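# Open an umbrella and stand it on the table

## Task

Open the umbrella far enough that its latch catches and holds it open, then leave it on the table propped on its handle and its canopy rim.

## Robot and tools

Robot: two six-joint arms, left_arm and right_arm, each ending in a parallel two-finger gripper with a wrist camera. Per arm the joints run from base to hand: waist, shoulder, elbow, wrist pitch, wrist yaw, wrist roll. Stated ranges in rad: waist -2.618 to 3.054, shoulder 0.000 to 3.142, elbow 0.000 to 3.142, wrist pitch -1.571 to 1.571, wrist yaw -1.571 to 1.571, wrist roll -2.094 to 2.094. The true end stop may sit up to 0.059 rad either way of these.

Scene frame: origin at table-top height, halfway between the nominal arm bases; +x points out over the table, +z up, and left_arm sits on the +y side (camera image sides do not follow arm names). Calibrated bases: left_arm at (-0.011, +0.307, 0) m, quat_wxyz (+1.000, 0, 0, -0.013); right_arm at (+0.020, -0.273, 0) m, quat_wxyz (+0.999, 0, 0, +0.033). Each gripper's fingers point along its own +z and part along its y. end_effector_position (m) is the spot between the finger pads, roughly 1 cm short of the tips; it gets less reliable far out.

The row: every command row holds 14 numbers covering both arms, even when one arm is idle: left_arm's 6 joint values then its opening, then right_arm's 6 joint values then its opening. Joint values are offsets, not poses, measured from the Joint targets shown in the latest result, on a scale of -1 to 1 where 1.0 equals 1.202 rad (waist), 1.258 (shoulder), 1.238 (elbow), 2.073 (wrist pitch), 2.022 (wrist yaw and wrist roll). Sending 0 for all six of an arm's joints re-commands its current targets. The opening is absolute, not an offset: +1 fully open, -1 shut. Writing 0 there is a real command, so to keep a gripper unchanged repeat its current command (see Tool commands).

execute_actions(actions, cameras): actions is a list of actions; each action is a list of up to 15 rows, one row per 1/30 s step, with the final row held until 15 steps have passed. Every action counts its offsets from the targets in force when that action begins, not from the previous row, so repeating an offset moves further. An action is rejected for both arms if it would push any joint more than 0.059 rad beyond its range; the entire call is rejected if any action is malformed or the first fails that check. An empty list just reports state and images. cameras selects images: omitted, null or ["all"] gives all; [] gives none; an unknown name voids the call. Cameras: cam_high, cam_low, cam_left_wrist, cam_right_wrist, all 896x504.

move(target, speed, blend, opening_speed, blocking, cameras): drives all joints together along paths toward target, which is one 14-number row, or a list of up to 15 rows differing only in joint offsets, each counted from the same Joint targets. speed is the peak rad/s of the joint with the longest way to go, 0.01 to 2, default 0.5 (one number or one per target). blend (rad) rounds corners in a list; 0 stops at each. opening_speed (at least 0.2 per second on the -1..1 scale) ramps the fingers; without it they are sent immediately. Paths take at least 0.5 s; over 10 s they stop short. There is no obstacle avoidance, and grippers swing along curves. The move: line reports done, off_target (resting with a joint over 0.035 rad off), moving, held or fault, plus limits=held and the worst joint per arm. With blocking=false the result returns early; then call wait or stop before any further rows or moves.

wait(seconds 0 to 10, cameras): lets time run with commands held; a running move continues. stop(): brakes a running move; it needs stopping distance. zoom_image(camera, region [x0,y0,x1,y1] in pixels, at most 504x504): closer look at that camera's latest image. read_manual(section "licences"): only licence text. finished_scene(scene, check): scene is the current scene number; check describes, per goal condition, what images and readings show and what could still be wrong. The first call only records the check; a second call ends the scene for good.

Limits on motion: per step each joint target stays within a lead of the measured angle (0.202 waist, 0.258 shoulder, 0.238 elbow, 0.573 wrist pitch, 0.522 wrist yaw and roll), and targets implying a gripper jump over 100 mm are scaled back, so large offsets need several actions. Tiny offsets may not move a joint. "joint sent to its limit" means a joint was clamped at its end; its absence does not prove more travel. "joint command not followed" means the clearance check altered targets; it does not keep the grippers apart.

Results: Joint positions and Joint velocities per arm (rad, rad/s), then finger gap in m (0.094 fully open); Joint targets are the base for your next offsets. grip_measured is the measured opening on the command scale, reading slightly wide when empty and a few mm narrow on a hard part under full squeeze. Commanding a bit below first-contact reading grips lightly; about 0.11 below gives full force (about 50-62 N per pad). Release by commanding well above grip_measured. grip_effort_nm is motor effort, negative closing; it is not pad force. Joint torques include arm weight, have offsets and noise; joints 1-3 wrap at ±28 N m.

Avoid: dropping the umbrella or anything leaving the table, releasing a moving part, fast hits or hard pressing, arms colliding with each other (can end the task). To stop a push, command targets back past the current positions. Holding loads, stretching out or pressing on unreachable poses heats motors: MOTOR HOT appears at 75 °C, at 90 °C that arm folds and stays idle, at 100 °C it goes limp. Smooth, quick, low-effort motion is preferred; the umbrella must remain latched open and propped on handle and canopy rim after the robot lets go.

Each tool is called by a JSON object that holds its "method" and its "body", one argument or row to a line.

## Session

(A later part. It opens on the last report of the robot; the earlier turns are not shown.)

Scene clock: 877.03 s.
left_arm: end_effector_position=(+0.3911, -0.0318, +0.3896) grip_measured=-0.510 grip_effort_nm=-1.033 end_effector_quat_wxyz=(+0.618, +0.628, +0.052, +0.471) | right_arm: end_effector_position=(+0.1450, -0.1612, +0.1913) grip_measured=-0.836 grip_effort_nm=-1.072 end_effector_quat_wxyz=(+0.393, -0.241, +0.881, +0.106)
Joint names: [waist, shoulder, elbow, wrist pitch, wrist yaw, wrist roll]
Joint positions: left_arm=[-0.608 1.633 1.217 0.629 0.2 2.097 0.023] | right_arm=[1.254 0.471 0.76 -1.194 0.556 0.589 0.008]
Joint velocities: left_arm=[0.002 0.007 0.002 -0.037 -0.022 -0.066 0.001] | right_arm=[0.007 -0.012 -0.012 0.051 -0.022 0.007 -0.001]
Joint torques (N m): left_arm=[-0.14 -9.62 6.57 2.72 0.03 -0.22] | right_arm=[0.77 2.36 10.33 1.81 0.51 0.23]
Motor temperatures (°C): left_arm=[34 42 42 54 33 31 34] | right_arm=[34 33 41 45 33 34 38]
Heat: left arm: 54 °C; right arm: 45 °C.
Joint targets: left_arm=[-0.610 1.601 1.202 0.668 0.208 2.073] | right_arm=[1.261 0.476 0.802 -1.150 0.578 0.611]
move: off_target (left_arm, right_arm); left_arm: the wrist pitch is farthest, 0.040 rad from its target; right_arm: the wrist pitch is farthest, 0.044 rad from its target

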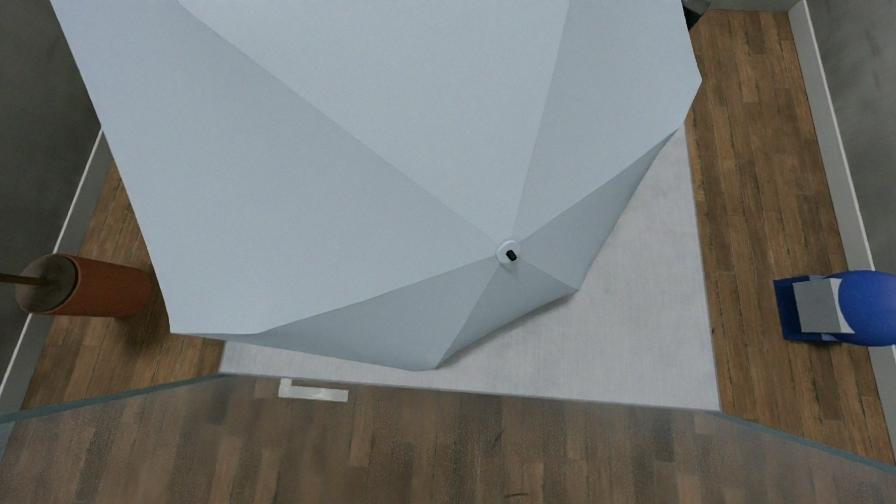

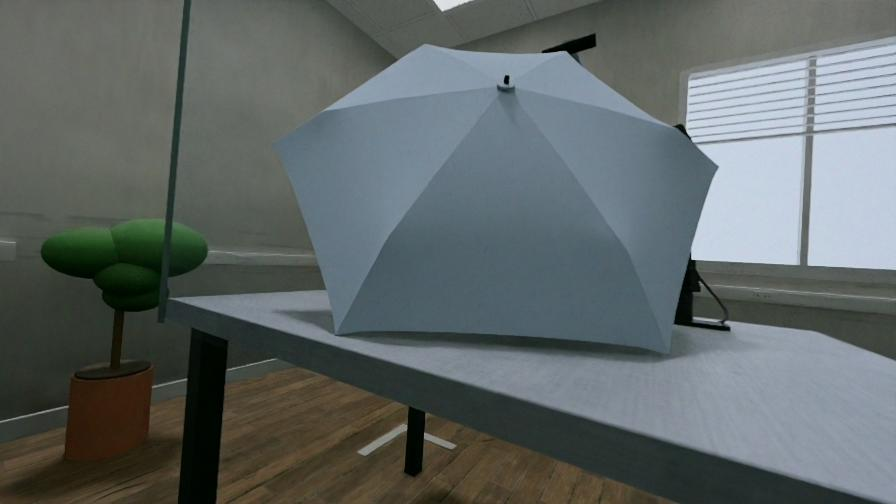

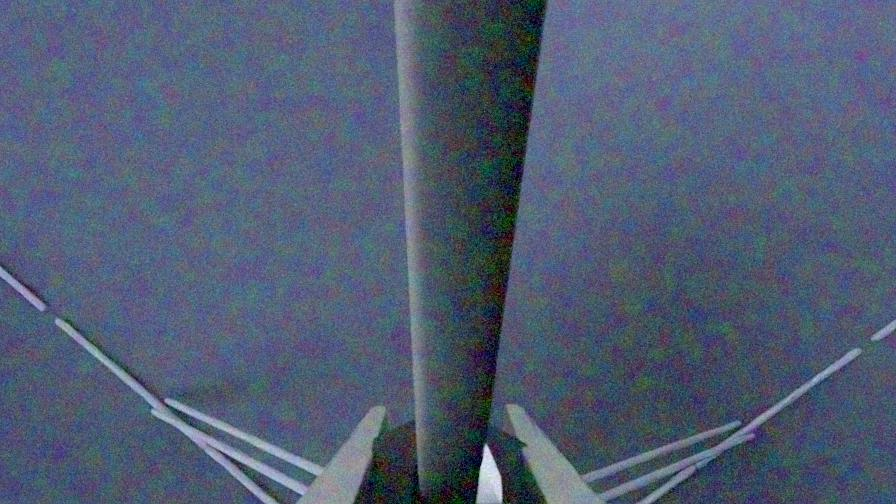

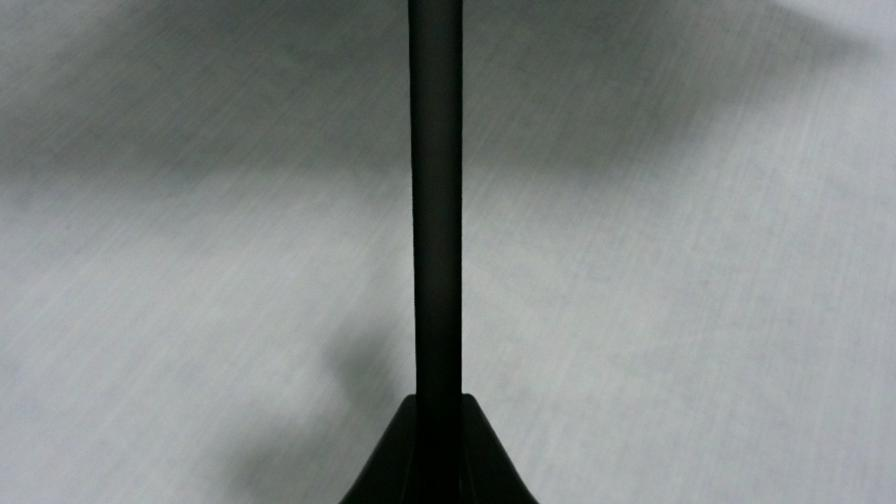

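{"method": "move", "body": {
  "target": [
    [0.0236,-0.0422,-0.0479,0.0041,0.0137,-0.0031,-0.62,0.1307,0.0692,0.0100,-0.0100,0.0444,0.0796,-1.0],
    [0.0556,-0.0944,-0.1039,0.0071,0.0321,-0.0074,-0.62,0.2266,0.1535,0.0244,-0.0090,0.0725,0.1450,-1.0],
    [0.1085,-0.1717,-0.1796,0.0074,0.0626,-0.0145,-0.62,0.3079,0.2751,0.0541,0.0064,0.0926,0.2053,-1.0]
  ],
  "speed": 0.25,
  "blend": 0.03
}}

Scene clock: 882.80 s.
left_arm: end_effector_position=(+0.3648, +0.0345, +0.3861) grip_measured=-0.510 grip_effort_nm=-1.043 end_effector_quat_wxyz=(+0.617, +0.627, +0.050, +0.473) | right_arm: end_effector_position=(+0.1183, -0.0971, +0.1870) grip_measured=-0.836 grip_effort_nm=-1.062 end_effector_quat_wxyz=(+0.384, -0.242, +0.885, +0.101)
Joint names: [waist, shoulder, elbow, wrist pitch, wrist yaw, wrist roll]
Joint positions: left_arm=[-0.48 1.415 0.992 0.645 0.325 2.074 0.023] | right_arm=[1.626 0.823 0.829 -1.182 0.736 1.005 0.008]
Joint velocities: left_arm=[-0.007 -0.002 -0.002 -0.037 0.037 -0.081 -0.001] | right_arm=[-0.012 0.017 0.002 0.037 0.037 0.051 0]
Joint torques (N m): left_arm=[0.06 -7.65 6.72 2.68 0.04 -0.29] | right_arm=[0.55 -0.18 10.4 1.41 0.72 0.21]
Motor temperatures (°C): left_arm=[34 41 42 54 33 31 34] | right_arm=[34 33 41 45 33 34 38]
Heat: left arm: 54 °C; right arm: 45 °C.
Joint targets: left_arm=[-0.480 1.385 0.980 0.683 0.334 2.044] | right_arm=[1.631 0.822 0.869 -1.137 0.765 1.027]
move: off_target (left_arm, right_arm); left_arm: the wrist pitch is farthest, 0.038 rad from its target; right_arm: the wrist pitch is farthest, 0.045 rad from its target

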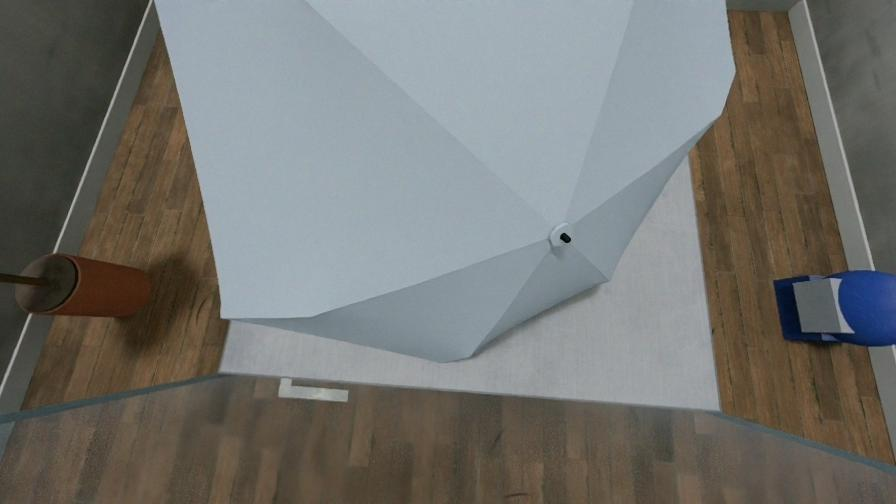

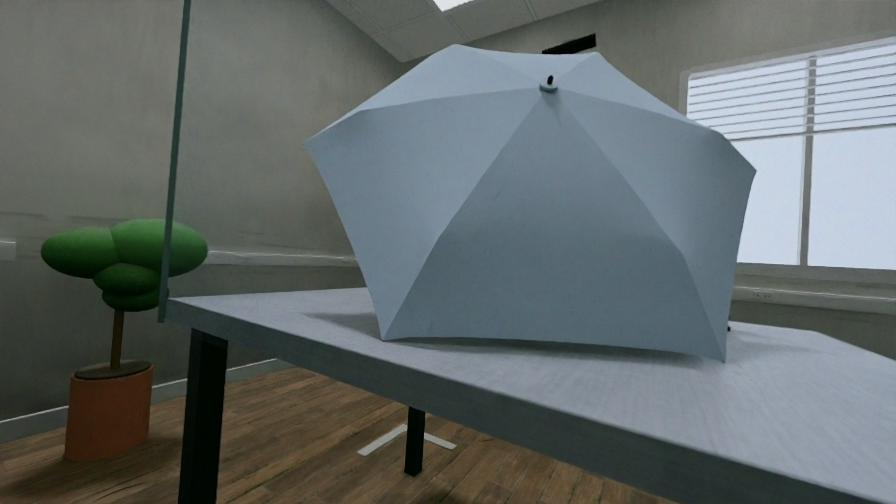

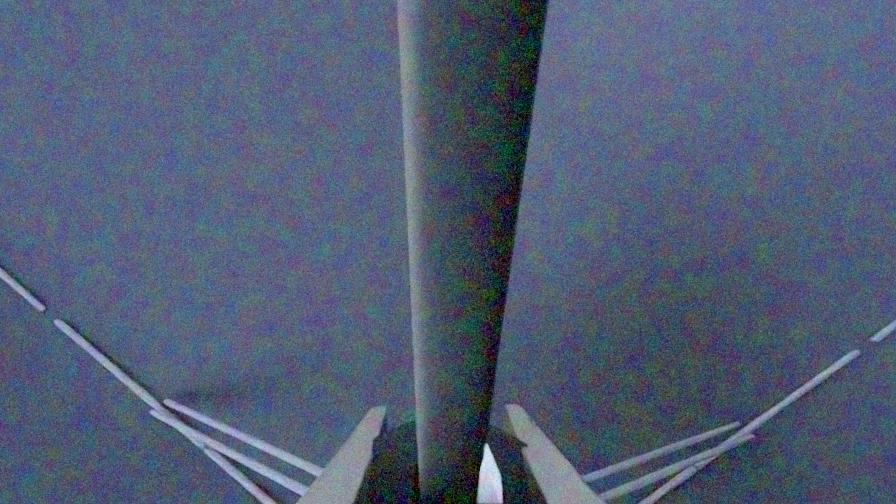

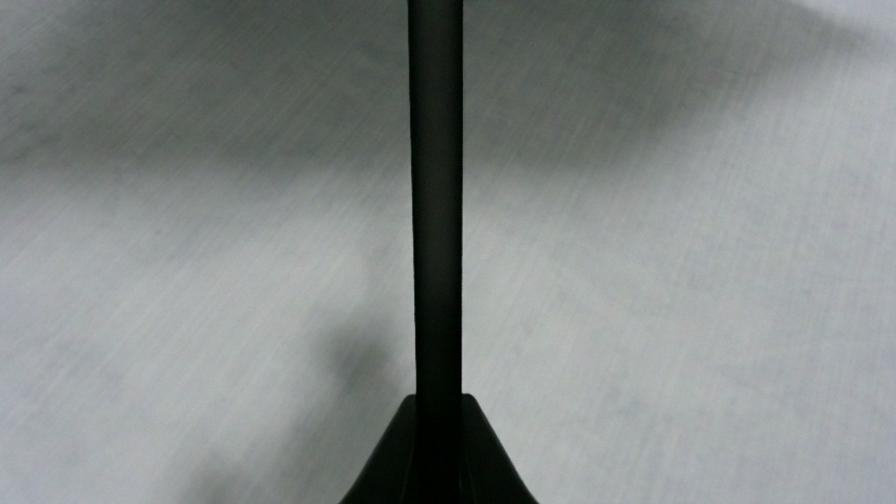

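{"method": "move", "body": {
  "target": [0,0.0033,-0.0136,0.0101,0,0,-0.62,0,-0.0038,-0.0175,0.0082,0,0,-1.0],
  "speed": 0.1
}}

{"method": "zoom_image", "body": {
  "camera": "cam_low",
  "region": [340, 280, 780, 420]
}}

Scene clock: 888.43 s.
left_arm: end_effector_position=(+0.3642, +0.0356, +0.3852) grip_measured=-0.510 grip_effort_nm=-1.043 end_effector_quat_wxyz=(+0.620, +0.624, +0.050, +0.474) | right_arm: end_effector_position=(+0.1183, -0.0970, +0.1870) grip_measured=-0.836 grip_effort_nm=-1.062 end_effector_quat_wxyz=(+0.384, -0.241, +0.885, +0.101)
Joint names: [waist, shoulder, elbow, wrist pitch, wrist yaw, wrist roll]
Joint positions: left_arm=[-0.479 1.415 0.979 0.668 0.325 2.069 0.023] | right_arm=[1.626 0.823 0.829 -1.182 0.736 1.006 0.008]
Joint velocities: left_arm=[-0.002 -0.012 -0.007 0.037 -0.066 -0.007 0] | right_arm=[-0.002 0.002 -0.017 0.007 -0.066 -0.007 -0.001]
Joint torques (N m): left_arm=[-0.09 -7.31 6.45 2.66 0.04 -0.24] | right_arm=[0.53 -0.57 8.4 1.57 0.72 0.23]
Motor temperatures (°C): left_arm=[34 41 42 55 33 31 35] | right_arm=[34 33 40 44 33 34 38]
Heat: left arm: 55 °C; right arm: 44 °C.
Joint targets: left_arm=[-0.480 1.389 0.963 0.704 0.335 2.044] | right_arm=[1.631 0.817 0.848 -1.120 0.765 1.027]
move: off_target (left_arm, right_arm); left_arm: the wrist pitch is farthest, 0.036 rad from its target; right_arm: the wrist pitch is farthest, 0.062 rad from its target

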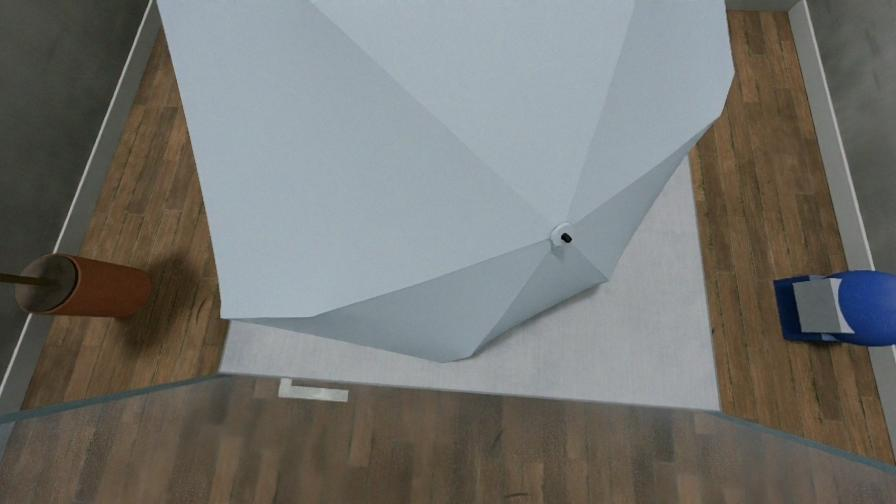

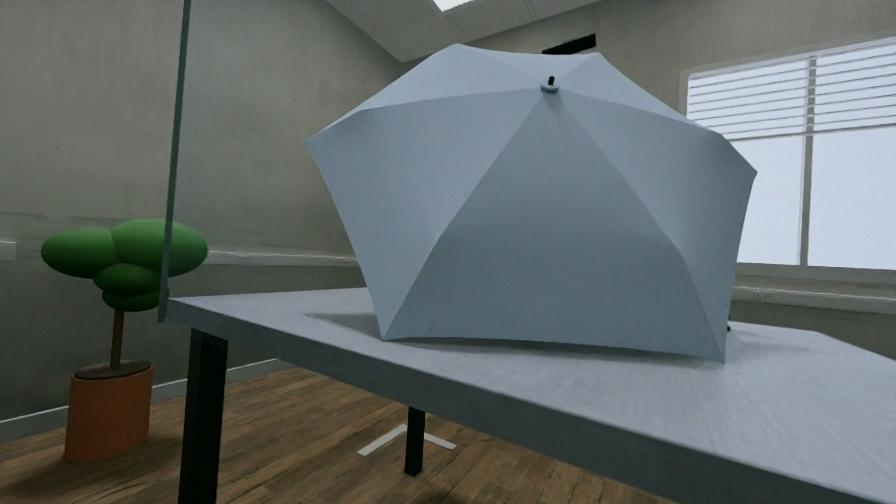

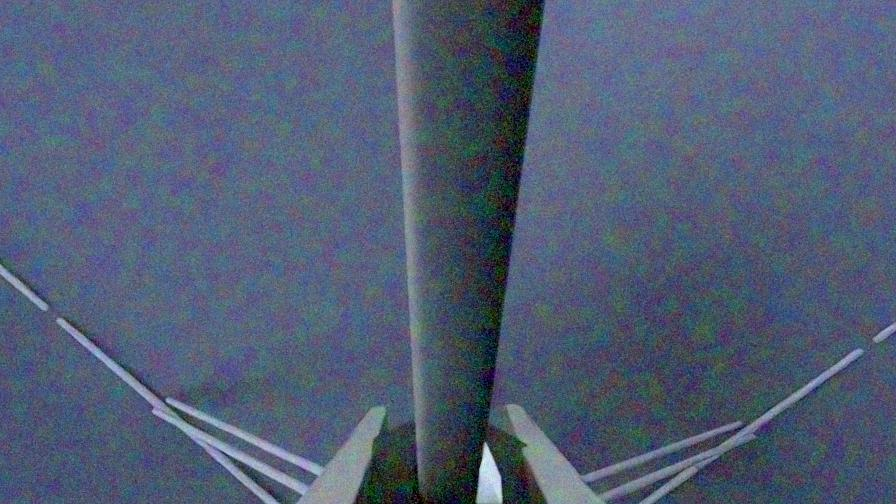

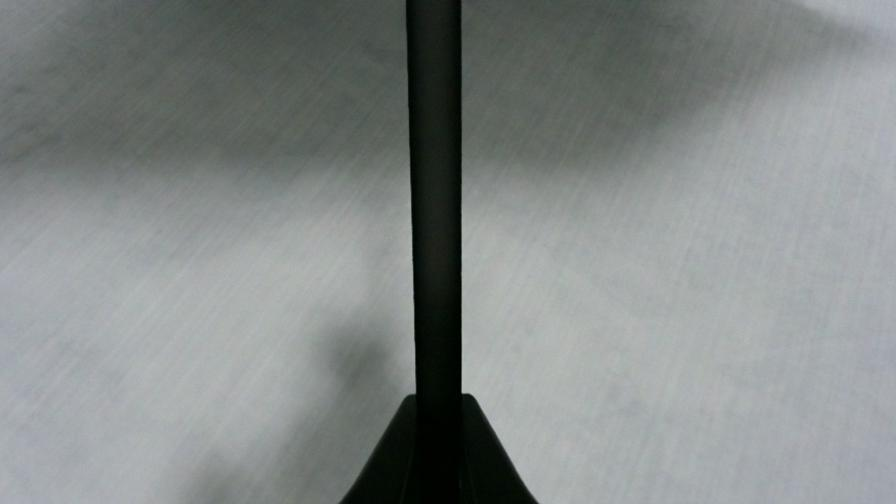

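Scaled by 1.145 from the camera's 896x504 image, which has a finer 1280x720 frame.

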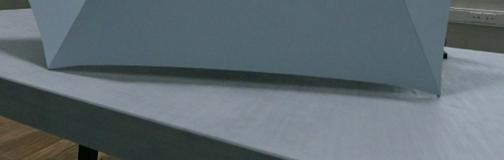

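{"method": "move", "body": {
  "target": [0,0,0,0,0,0,-0.3,0,0,0,0,0,0,-1.0],
  "opening_speed": 0.3
}}

{"method": "zoom_image", "body": {
  "camera": "cam_left_wrist",
  "region": [200, 200, 700, 504]
}}

Scene clock: 897.43 s.
left_arm: end_effector_position=(+0.3633, +0.0363, +0.3902) grip_measured=-0.301 grip_effort_nm=0.061 end_effector_quat_wxyz=(+0.626, +0.615, +0.051, +0.476) | right_arm: end_effector_position=(+0.1178, -0.0926, +0.1889) grip_measured=-0.836 grip_effort_nm=-1.062 end_effector_quat_wxyz=(+0.386, -0.235, +0.885, +0.113)
Joint names: [waist, shoulder, elbow, wrist pitch, wrist yaw, wrist roll]
Joint positions: left_arm=[-0.479 1.415 0.979 0.689 0.324 2.057 0.033] | right_arm=[1.626 0.823 0.829 -1.158 0.736 1.009 0.008]
Joint velocities: left_arm=[-0.007 0.007 0.002 0.022 0.051 0.007 -0.001] | right_arm=[-0.002 0.007 -0.002 0.022 0.007 0.007 0.001]
Joint torques (N m): left_arm=[-0.09 -7.3 6.41 2.41 0.05 -0.1] | right_arm=[0.51 -0.57 8.43 1.38 0.71 0.19]
Motor temperatures (°C): left_arm=[34 40 42 55 33 31 34] | right_arm=[34 33 40 44 33 34 38]
Heat: left arm: 55 °C; right arm: 44 °C.
Joint targets: left_arm=[-0.480 1.389 0.963 0.704 0.334 2.044] | right_arm=[1.631 0.817 0.848 -1.120 0.765 1.027]
move: off_target (right_arm); right_arm: the wrist pitch is farthest, 0.038 rad from its target

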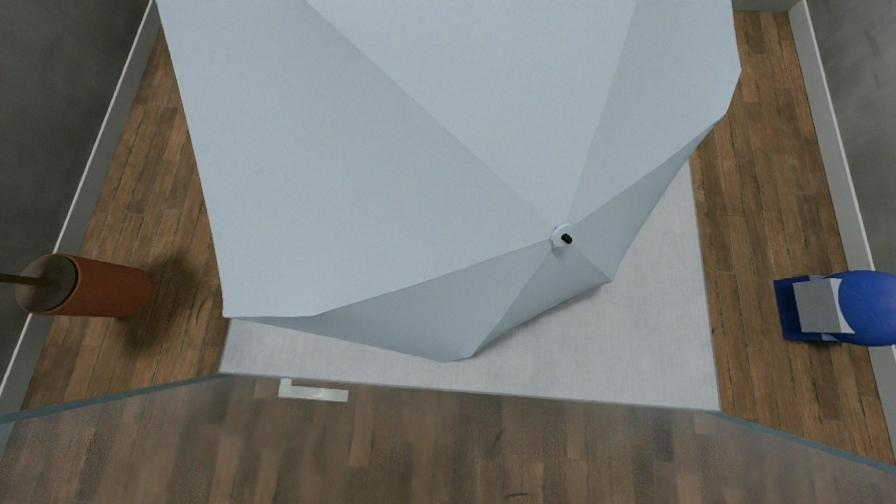

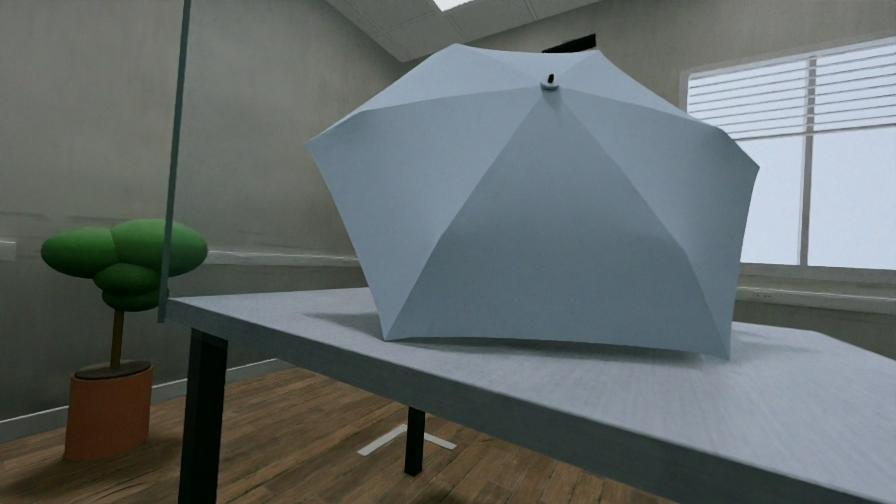

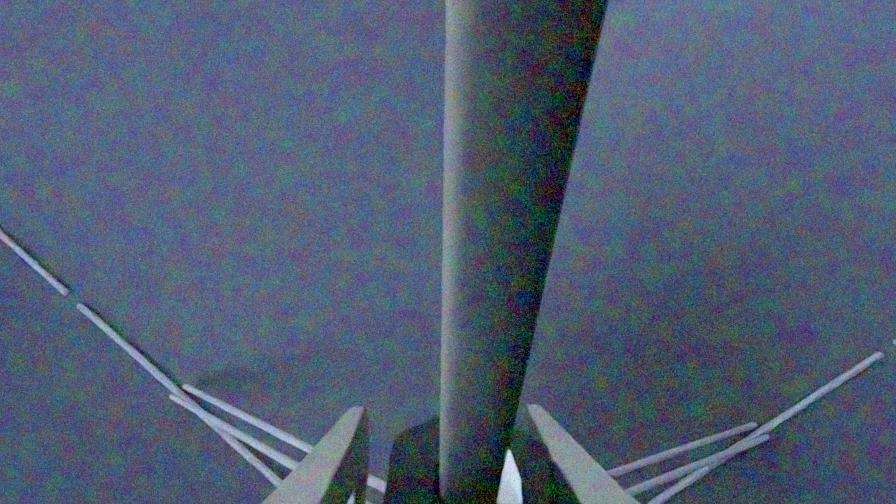

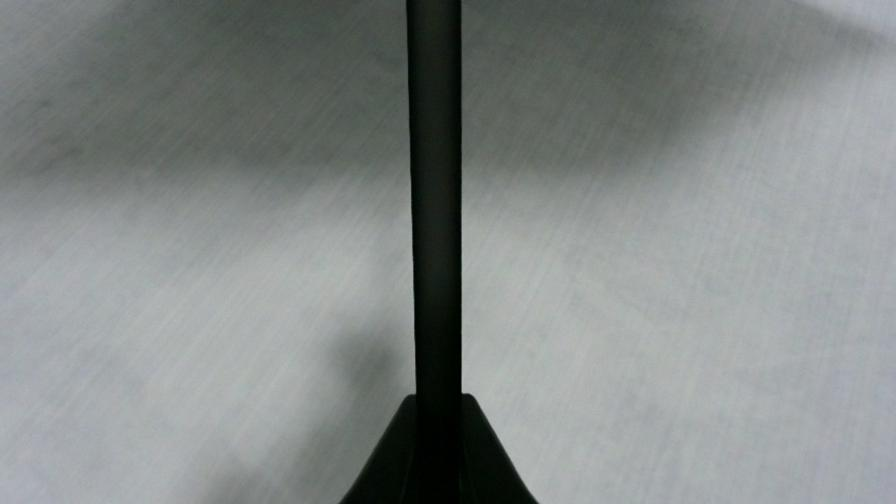

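Scaled by 1.008 from the camera's 896x504 image, which has a finer 1280x720 frame.

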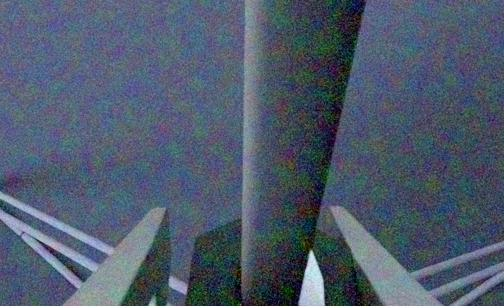

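{"method": "move", "body": {
  "target": [0.0316,-0.0803,-0.0897,0.0068,0.0178,-0.0059,-0.08,0,0,0,0,0,0,-1.0],
  "opening_speed": 0.5,
  "speed": 0.08
}}

Scene clock: 912.80 s.
left_arm: end_effector_position=(+0.3422, +0.0558, +0.3847) grip_measured=-0.081 grip_effort_nm=0.046 end_effector_quat_wxyz=(+0.629, +0.614, +0.049, +0.475) | right_arm: end_effector_position=(+0.1178, -0.0926, +0.1890) grip_measured=-0.836 grip_effort_nm=-1.062 end_effector_quat_wxyz=(+0.386, -0.235, +0.885, +0.113)
Joint names: [waist, shoulder, elbow, wrist pitch, wrist yaw, wrist roll]
Joint positions: left_arm=[-0.448 1.312 0.87 0.704 0.36 2.044 0.043] | right_arm=[1.626 0.823 0.829 -1.158 0.736 1.009 0.008]
Joint velocities: left_arm=[0.012 0.012 -0.017 0.022 0.022 -0.022 0] | right_arm=[0.022 0.002 -0.007 0.022 -0.051 0.007 0]
Joint torques (N m): left_arm=[0.61 -6.28 6.22 2.38 0.03 -0.09] | right_arm=[0.49 -0.57 8.39 1.37 0.74 0.2]
Motor temperatures (°C): left_arm=[34 40 42 55 33 31 34] | right_arm=[34 33 39 43 33 34 38]
Heat: left arm: 55 °C; right arm: 43 °C.
Joint targets: left_arm=[-0.442 1.288 0.852 0.718 0.371 2.032] | right_arm=[1.631 0.817 0.848 -1.120 0.765 1.027]
move: off_target (right_arm); right_arm: the wrist pitch is farthest, 0.038 rad from its target

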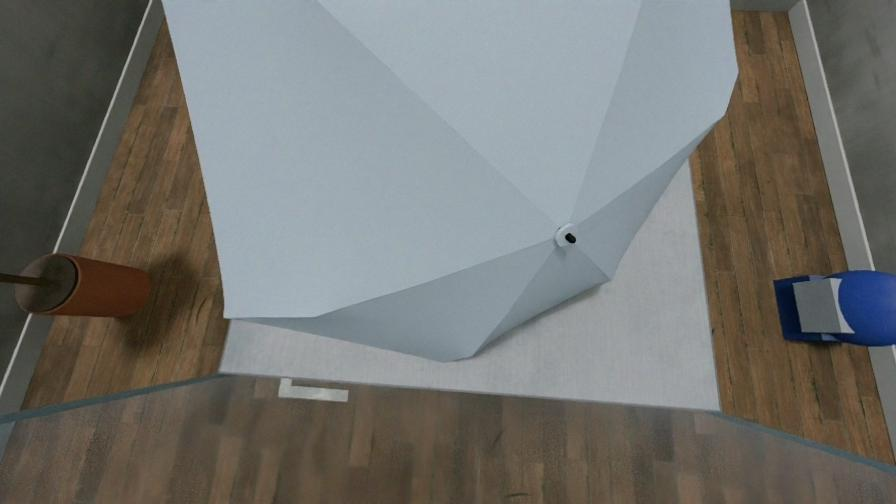

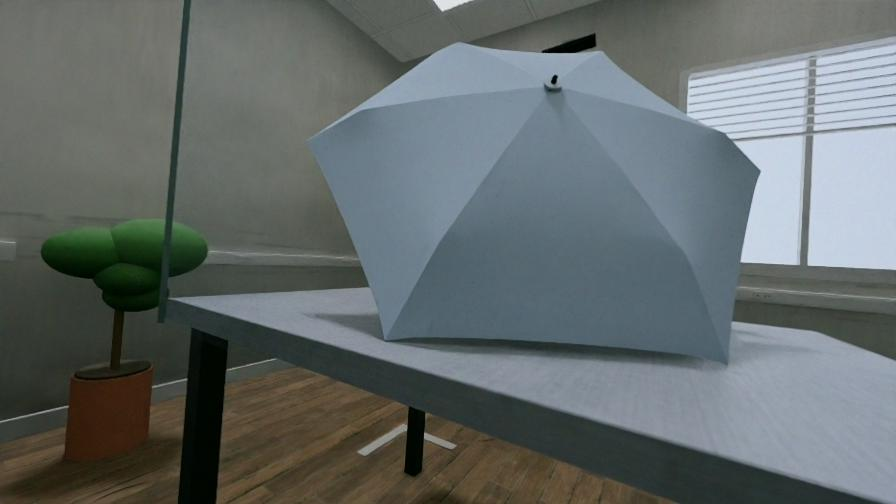

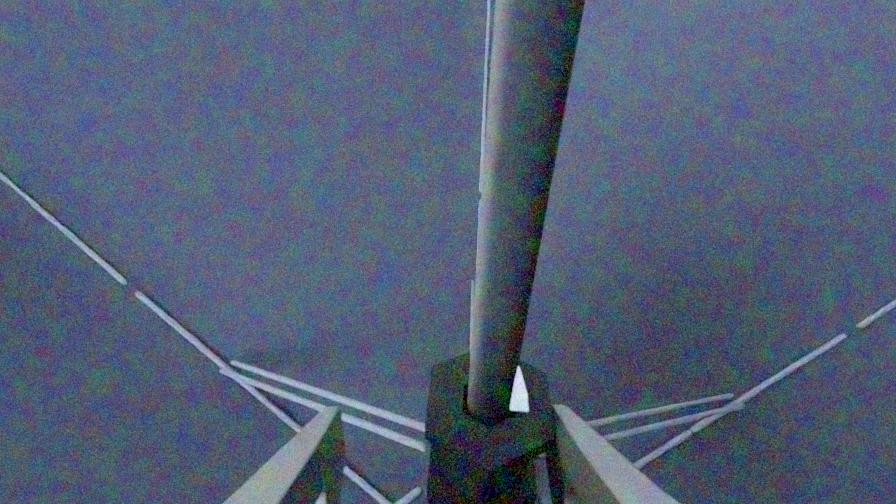

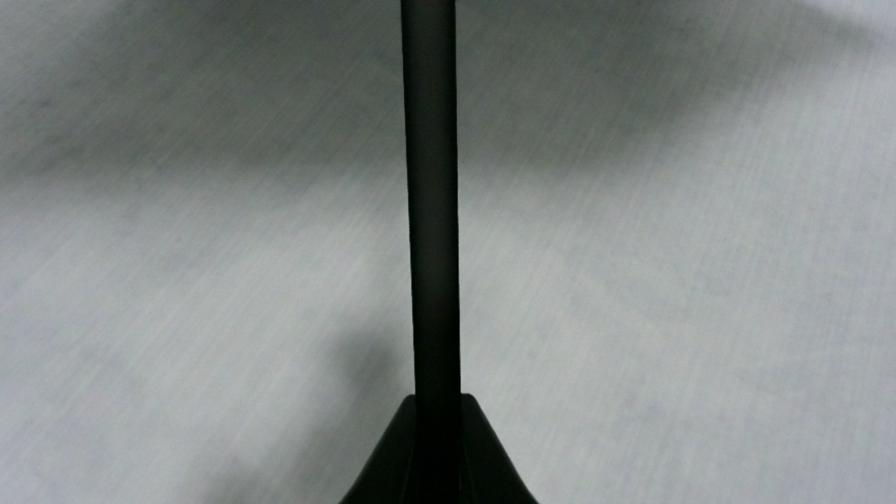

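{"method": "move", "body": {
  "target": [0,0,0,0,0,0,0.15,0,0,0,0,0,0,-1.0],
  "opening_speed": 0.4,
  "cameras": ["cam_low", "cam_left_wrist"]
}}

Scene clock: 917.77 s.
left_arm: end_effector_position=(+0.3396, +0.0557, +0.3890) grip_measured=+0.149 grip_effort_nm=0.061 end_effector_quat_wxyz=(+0.633, +0.608, +0.043, +0.477) | right_arm: end_effector_position=(+0.1178, -0.0925, +0.1890) grip_measured=-0.836 grip_effort_nm=-1.062 end_effector_quat_wxyz=(+0.386, -0.235, +0.885, +0.113)
Joint names: [waist, shoulder, elbow, wrist pitch, wrist yaw, wrist roll]
Joint positions: left_arm=[-0.448 1.308 0.87 0.716 0.367 2.044 0.054] | right_arm=[1.626 0.823 0.829 -1.157 0.736 1.009 0.008]
Joint velocities: left_arm=[0.002 0.002 0.002 0.022 -0.022 -0.037 -0.001] | right_arm=[-0.007 -0.007 -0.012 -0.037 0.037 -0.022 0]
Joint torques (N m): left_arm=[0.58 -5.93 6.2 2.23 -0.04 -0.08] | right_arm=[0.53 -0.54 8.46 1.38 0.71 0.18]
Motor temperatures (°C): left_arm=[34 40 42 54 33 31 33] | right_arm=[34 33 39 43 33 34 38]
Heat: left arm: 54 °C; right arm: 43 °C.
Joint targets: left_arm=[-0.442 1.288 0.852 0.718 0.370 2.032] | right_arm=[1.631 0.817 0.848 -1.120 0.765 1.027]
move: off_target (right_arm); right_arm: the wrist pitch is farthest, 0.037 rad from its target
Images, in order (width x height): cam_low 896x504, cam_left_wrist 896x504.

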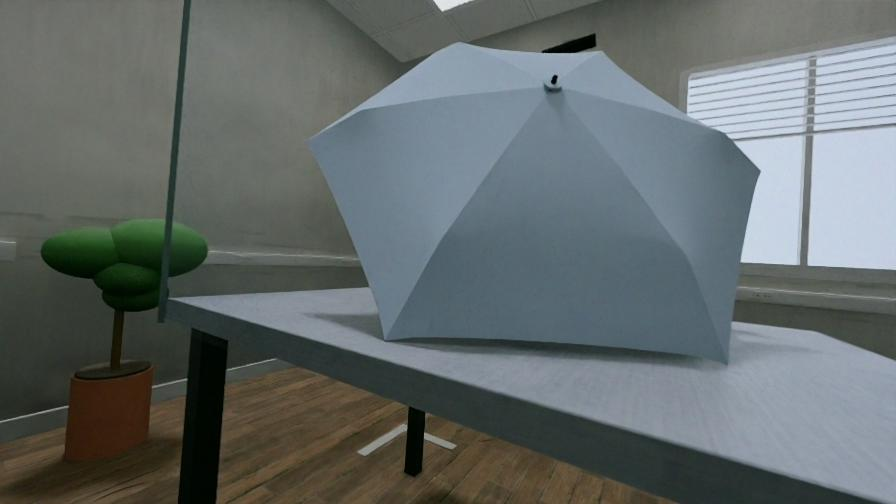

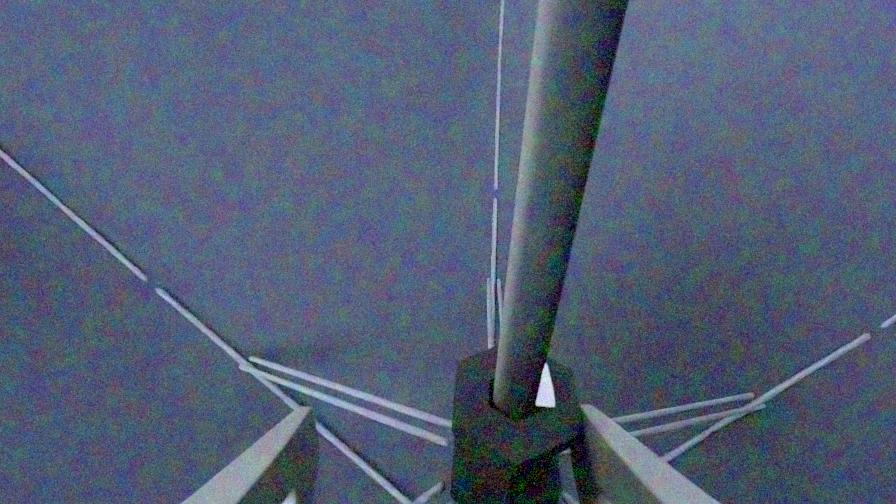

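{"method": "move", "body": {
  "target": [-0.0514,-0.0246,-0.0492,0.0119,-0.0296,0.0082,0.0,0,0,0,0,0,0,-1.0],
  "opening_speed": 0.6,
  "speed": 0.1,
  "cameras": ["cam_low", "cam_left_wrist"]
}}

Scene clock: 937.37 s.
left_arm: end_effector_position=(+0.3249, +0.0488, +0.3801) grip_measured=+0.001 grip_effort_nm=-0.081 end_effector_quat_wxyz=(+0.636, +0.607, +0.045, +0.474) | right_arm: end_effector_position=(+0.1178, -0.0925, +0.1890) grip_measured=-0.836 grip_effort_nm=-1.072 end_effector_quat_wxyz=(+0.386, -0.235, +0.885, +0.113)
Joint names: [waist, shoulder, elbow, wrist pitch, wrist yaw, wrist roll]
Joint positions: left_arm=[-0.498 1.276 0.811 0.741 0.32 2.049 0.047] | right_arm=[1.626 0.823 0.829 -1.157 0.736 1.009 0.008]
Joint velocities: left_arm=[-0.007 0.002 -0.007 0.022 -0.051 0.022 0] | right_arm=[-0.012 -0.012 -0.007 -0.022 0.022 -0.066 0.001]
Joint torques (N m): left_arm=[-0.49 -5.61 6.08 2.23 -0.15 0.06] | right_arm=[0.53 -0.58 8.4 1.38 0.7 0.2]
Motor temperatures (°C): left_arm=[34 39 42 53 33 31 33] | right_arm=[34 33 38 42 33 34 38]
Heat: left arm: 53 °C; right arm: 42 °C.
Joint targets: left_arm=[-0.504 1.257 0.791 0.743 0.311 2.049] | right_arm=[1.631 0.817 0.848 -1.120 0.765 1.027]
move: off_target (right_arm); right_arm: the wrist pitch is farthest, 0.037 rad from its target
Images, in order (width x height): cam_low 896x504, cam_left_wrist 896x504.

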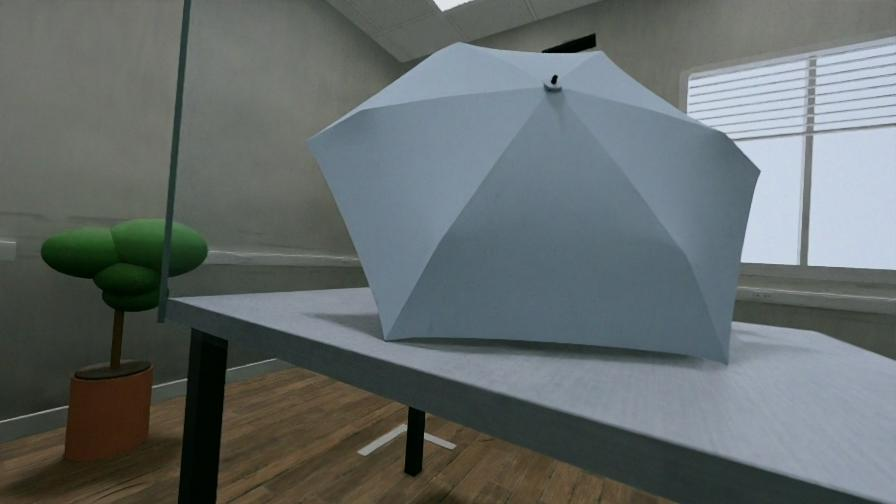

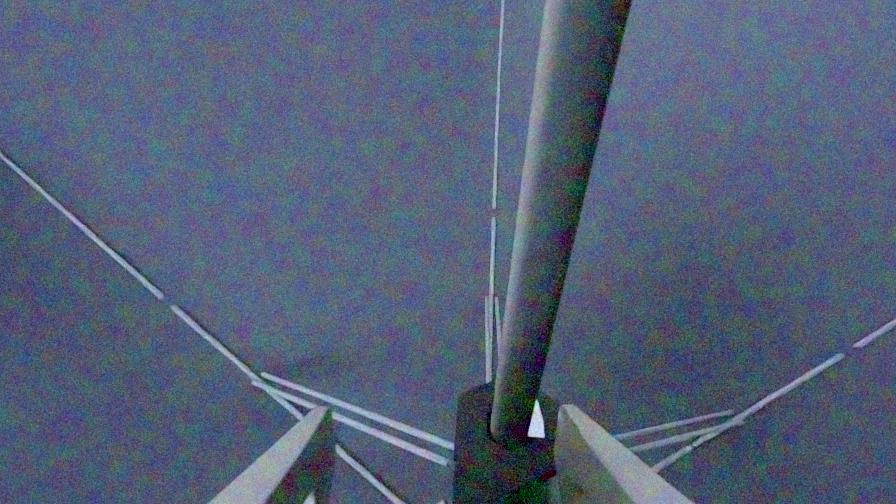

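{"method": "move", "body": {
  "target": [
    [-0.0463,-0.0183,-0.0502,0.0170,-0.0266,0.0071,0.0,0,0,0,0,0,0,-1.0],
    [0.0163,-0.2141,-0.2075,-0.0053,0.0094,-0.0026,0.0,0,0,0,0,0,0,-1.0]
  ],
  "speed": 0.12
}}

Scene clock: 954.90 s.
left_arm: end_effector_position=(+0.2680, +0.0830, +0.3604) grip_measured=+0.001 grip_effort_nm=-0.066 end_effector_quat_wxyz=(+0.638, +0.598, +0.038, +0.484) | right_arm: end_effector_position=(+0.1177, -0.0924, +0.1890) grip_measured=-0.836 grip_effort_nm=-1.062 end_effector_quat_wxyz=(+0.386, -0.235, +0.885, +0.113)
Joint names: [waist, shoulder, elbow, wrist pitch, wrist yaw, wrist roll]
Joint positions: left_arm=[-0.492 1.002 0.554 0.751 0.326 2.055 0.047] | right_arm=[1.626 0.823 0.829 -1.157 0.736 1.009 0.008]
Joint velocities: left_arm=[-0.007 -0.002 -0.002 -0.095 -0.081 -0.007 0] | right_arm=[-0.012 0.002 -0.007 0.022 0.007 -0.022 -0.001]
Joint torques (N m): left_arm=[0.72 -3.15 6.04 2.02 -0.04 -0.08] | right_arm=[0.55 -0.58 8.4 1.38 0.72 0.19]
Motor temperatures (°C): left_arm=[34 39 42 51 32 31 33] | right_arm=[34 33 38 42 34 34 38]
Heat: left arm: 51 °C; right arm: 42 °C.
Joint targets: left_arm=[-0.484 0.988 0.534 0.732 0.329 2.043] | right_arm=[1.631 0.817 0.848 -1.120 0.765 1.027]
move: off_target (right_arm); right_arm: the wrist pitch is farthest, 0.037 rad from its target

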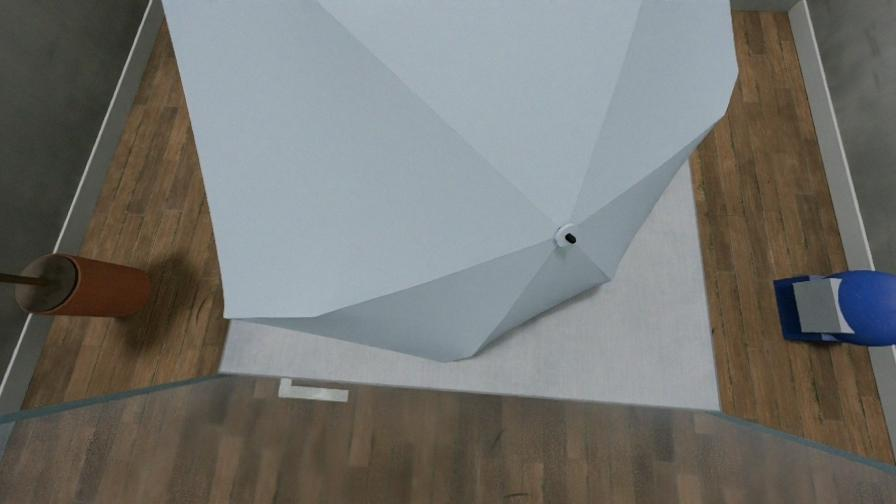

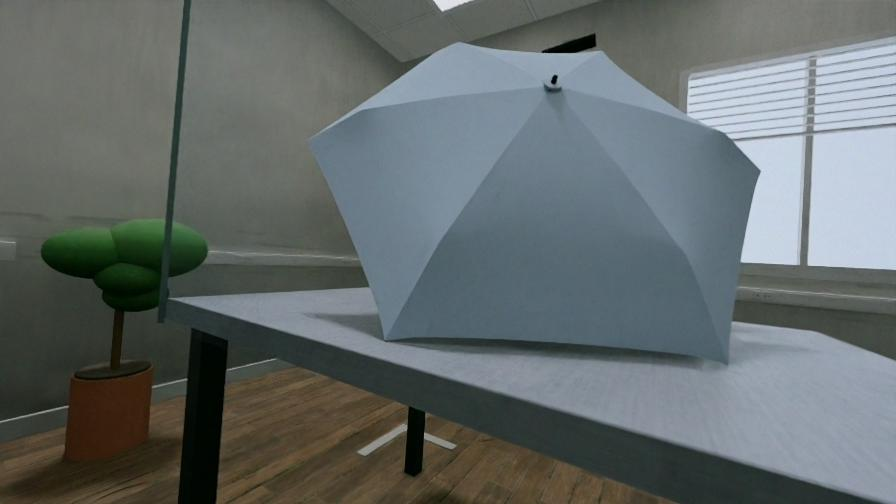

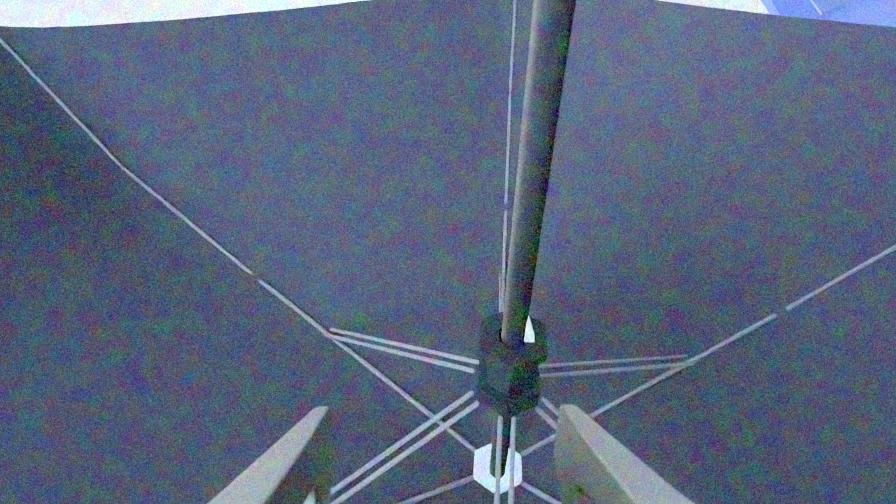

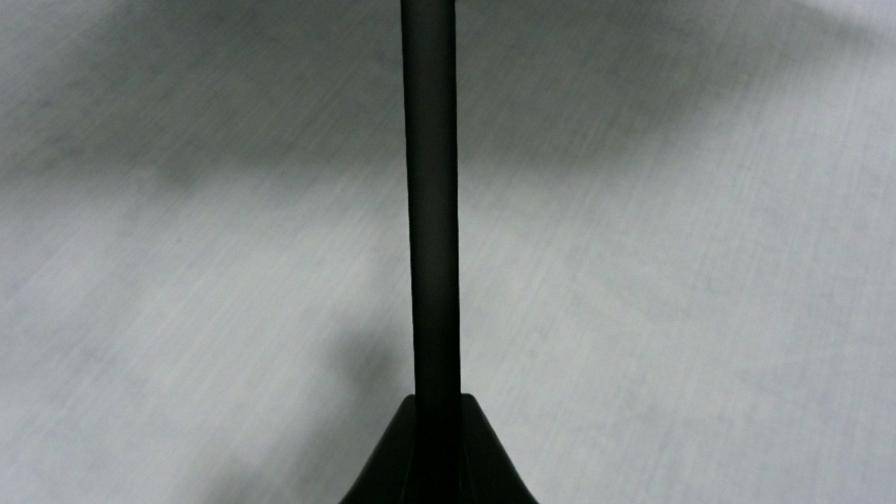

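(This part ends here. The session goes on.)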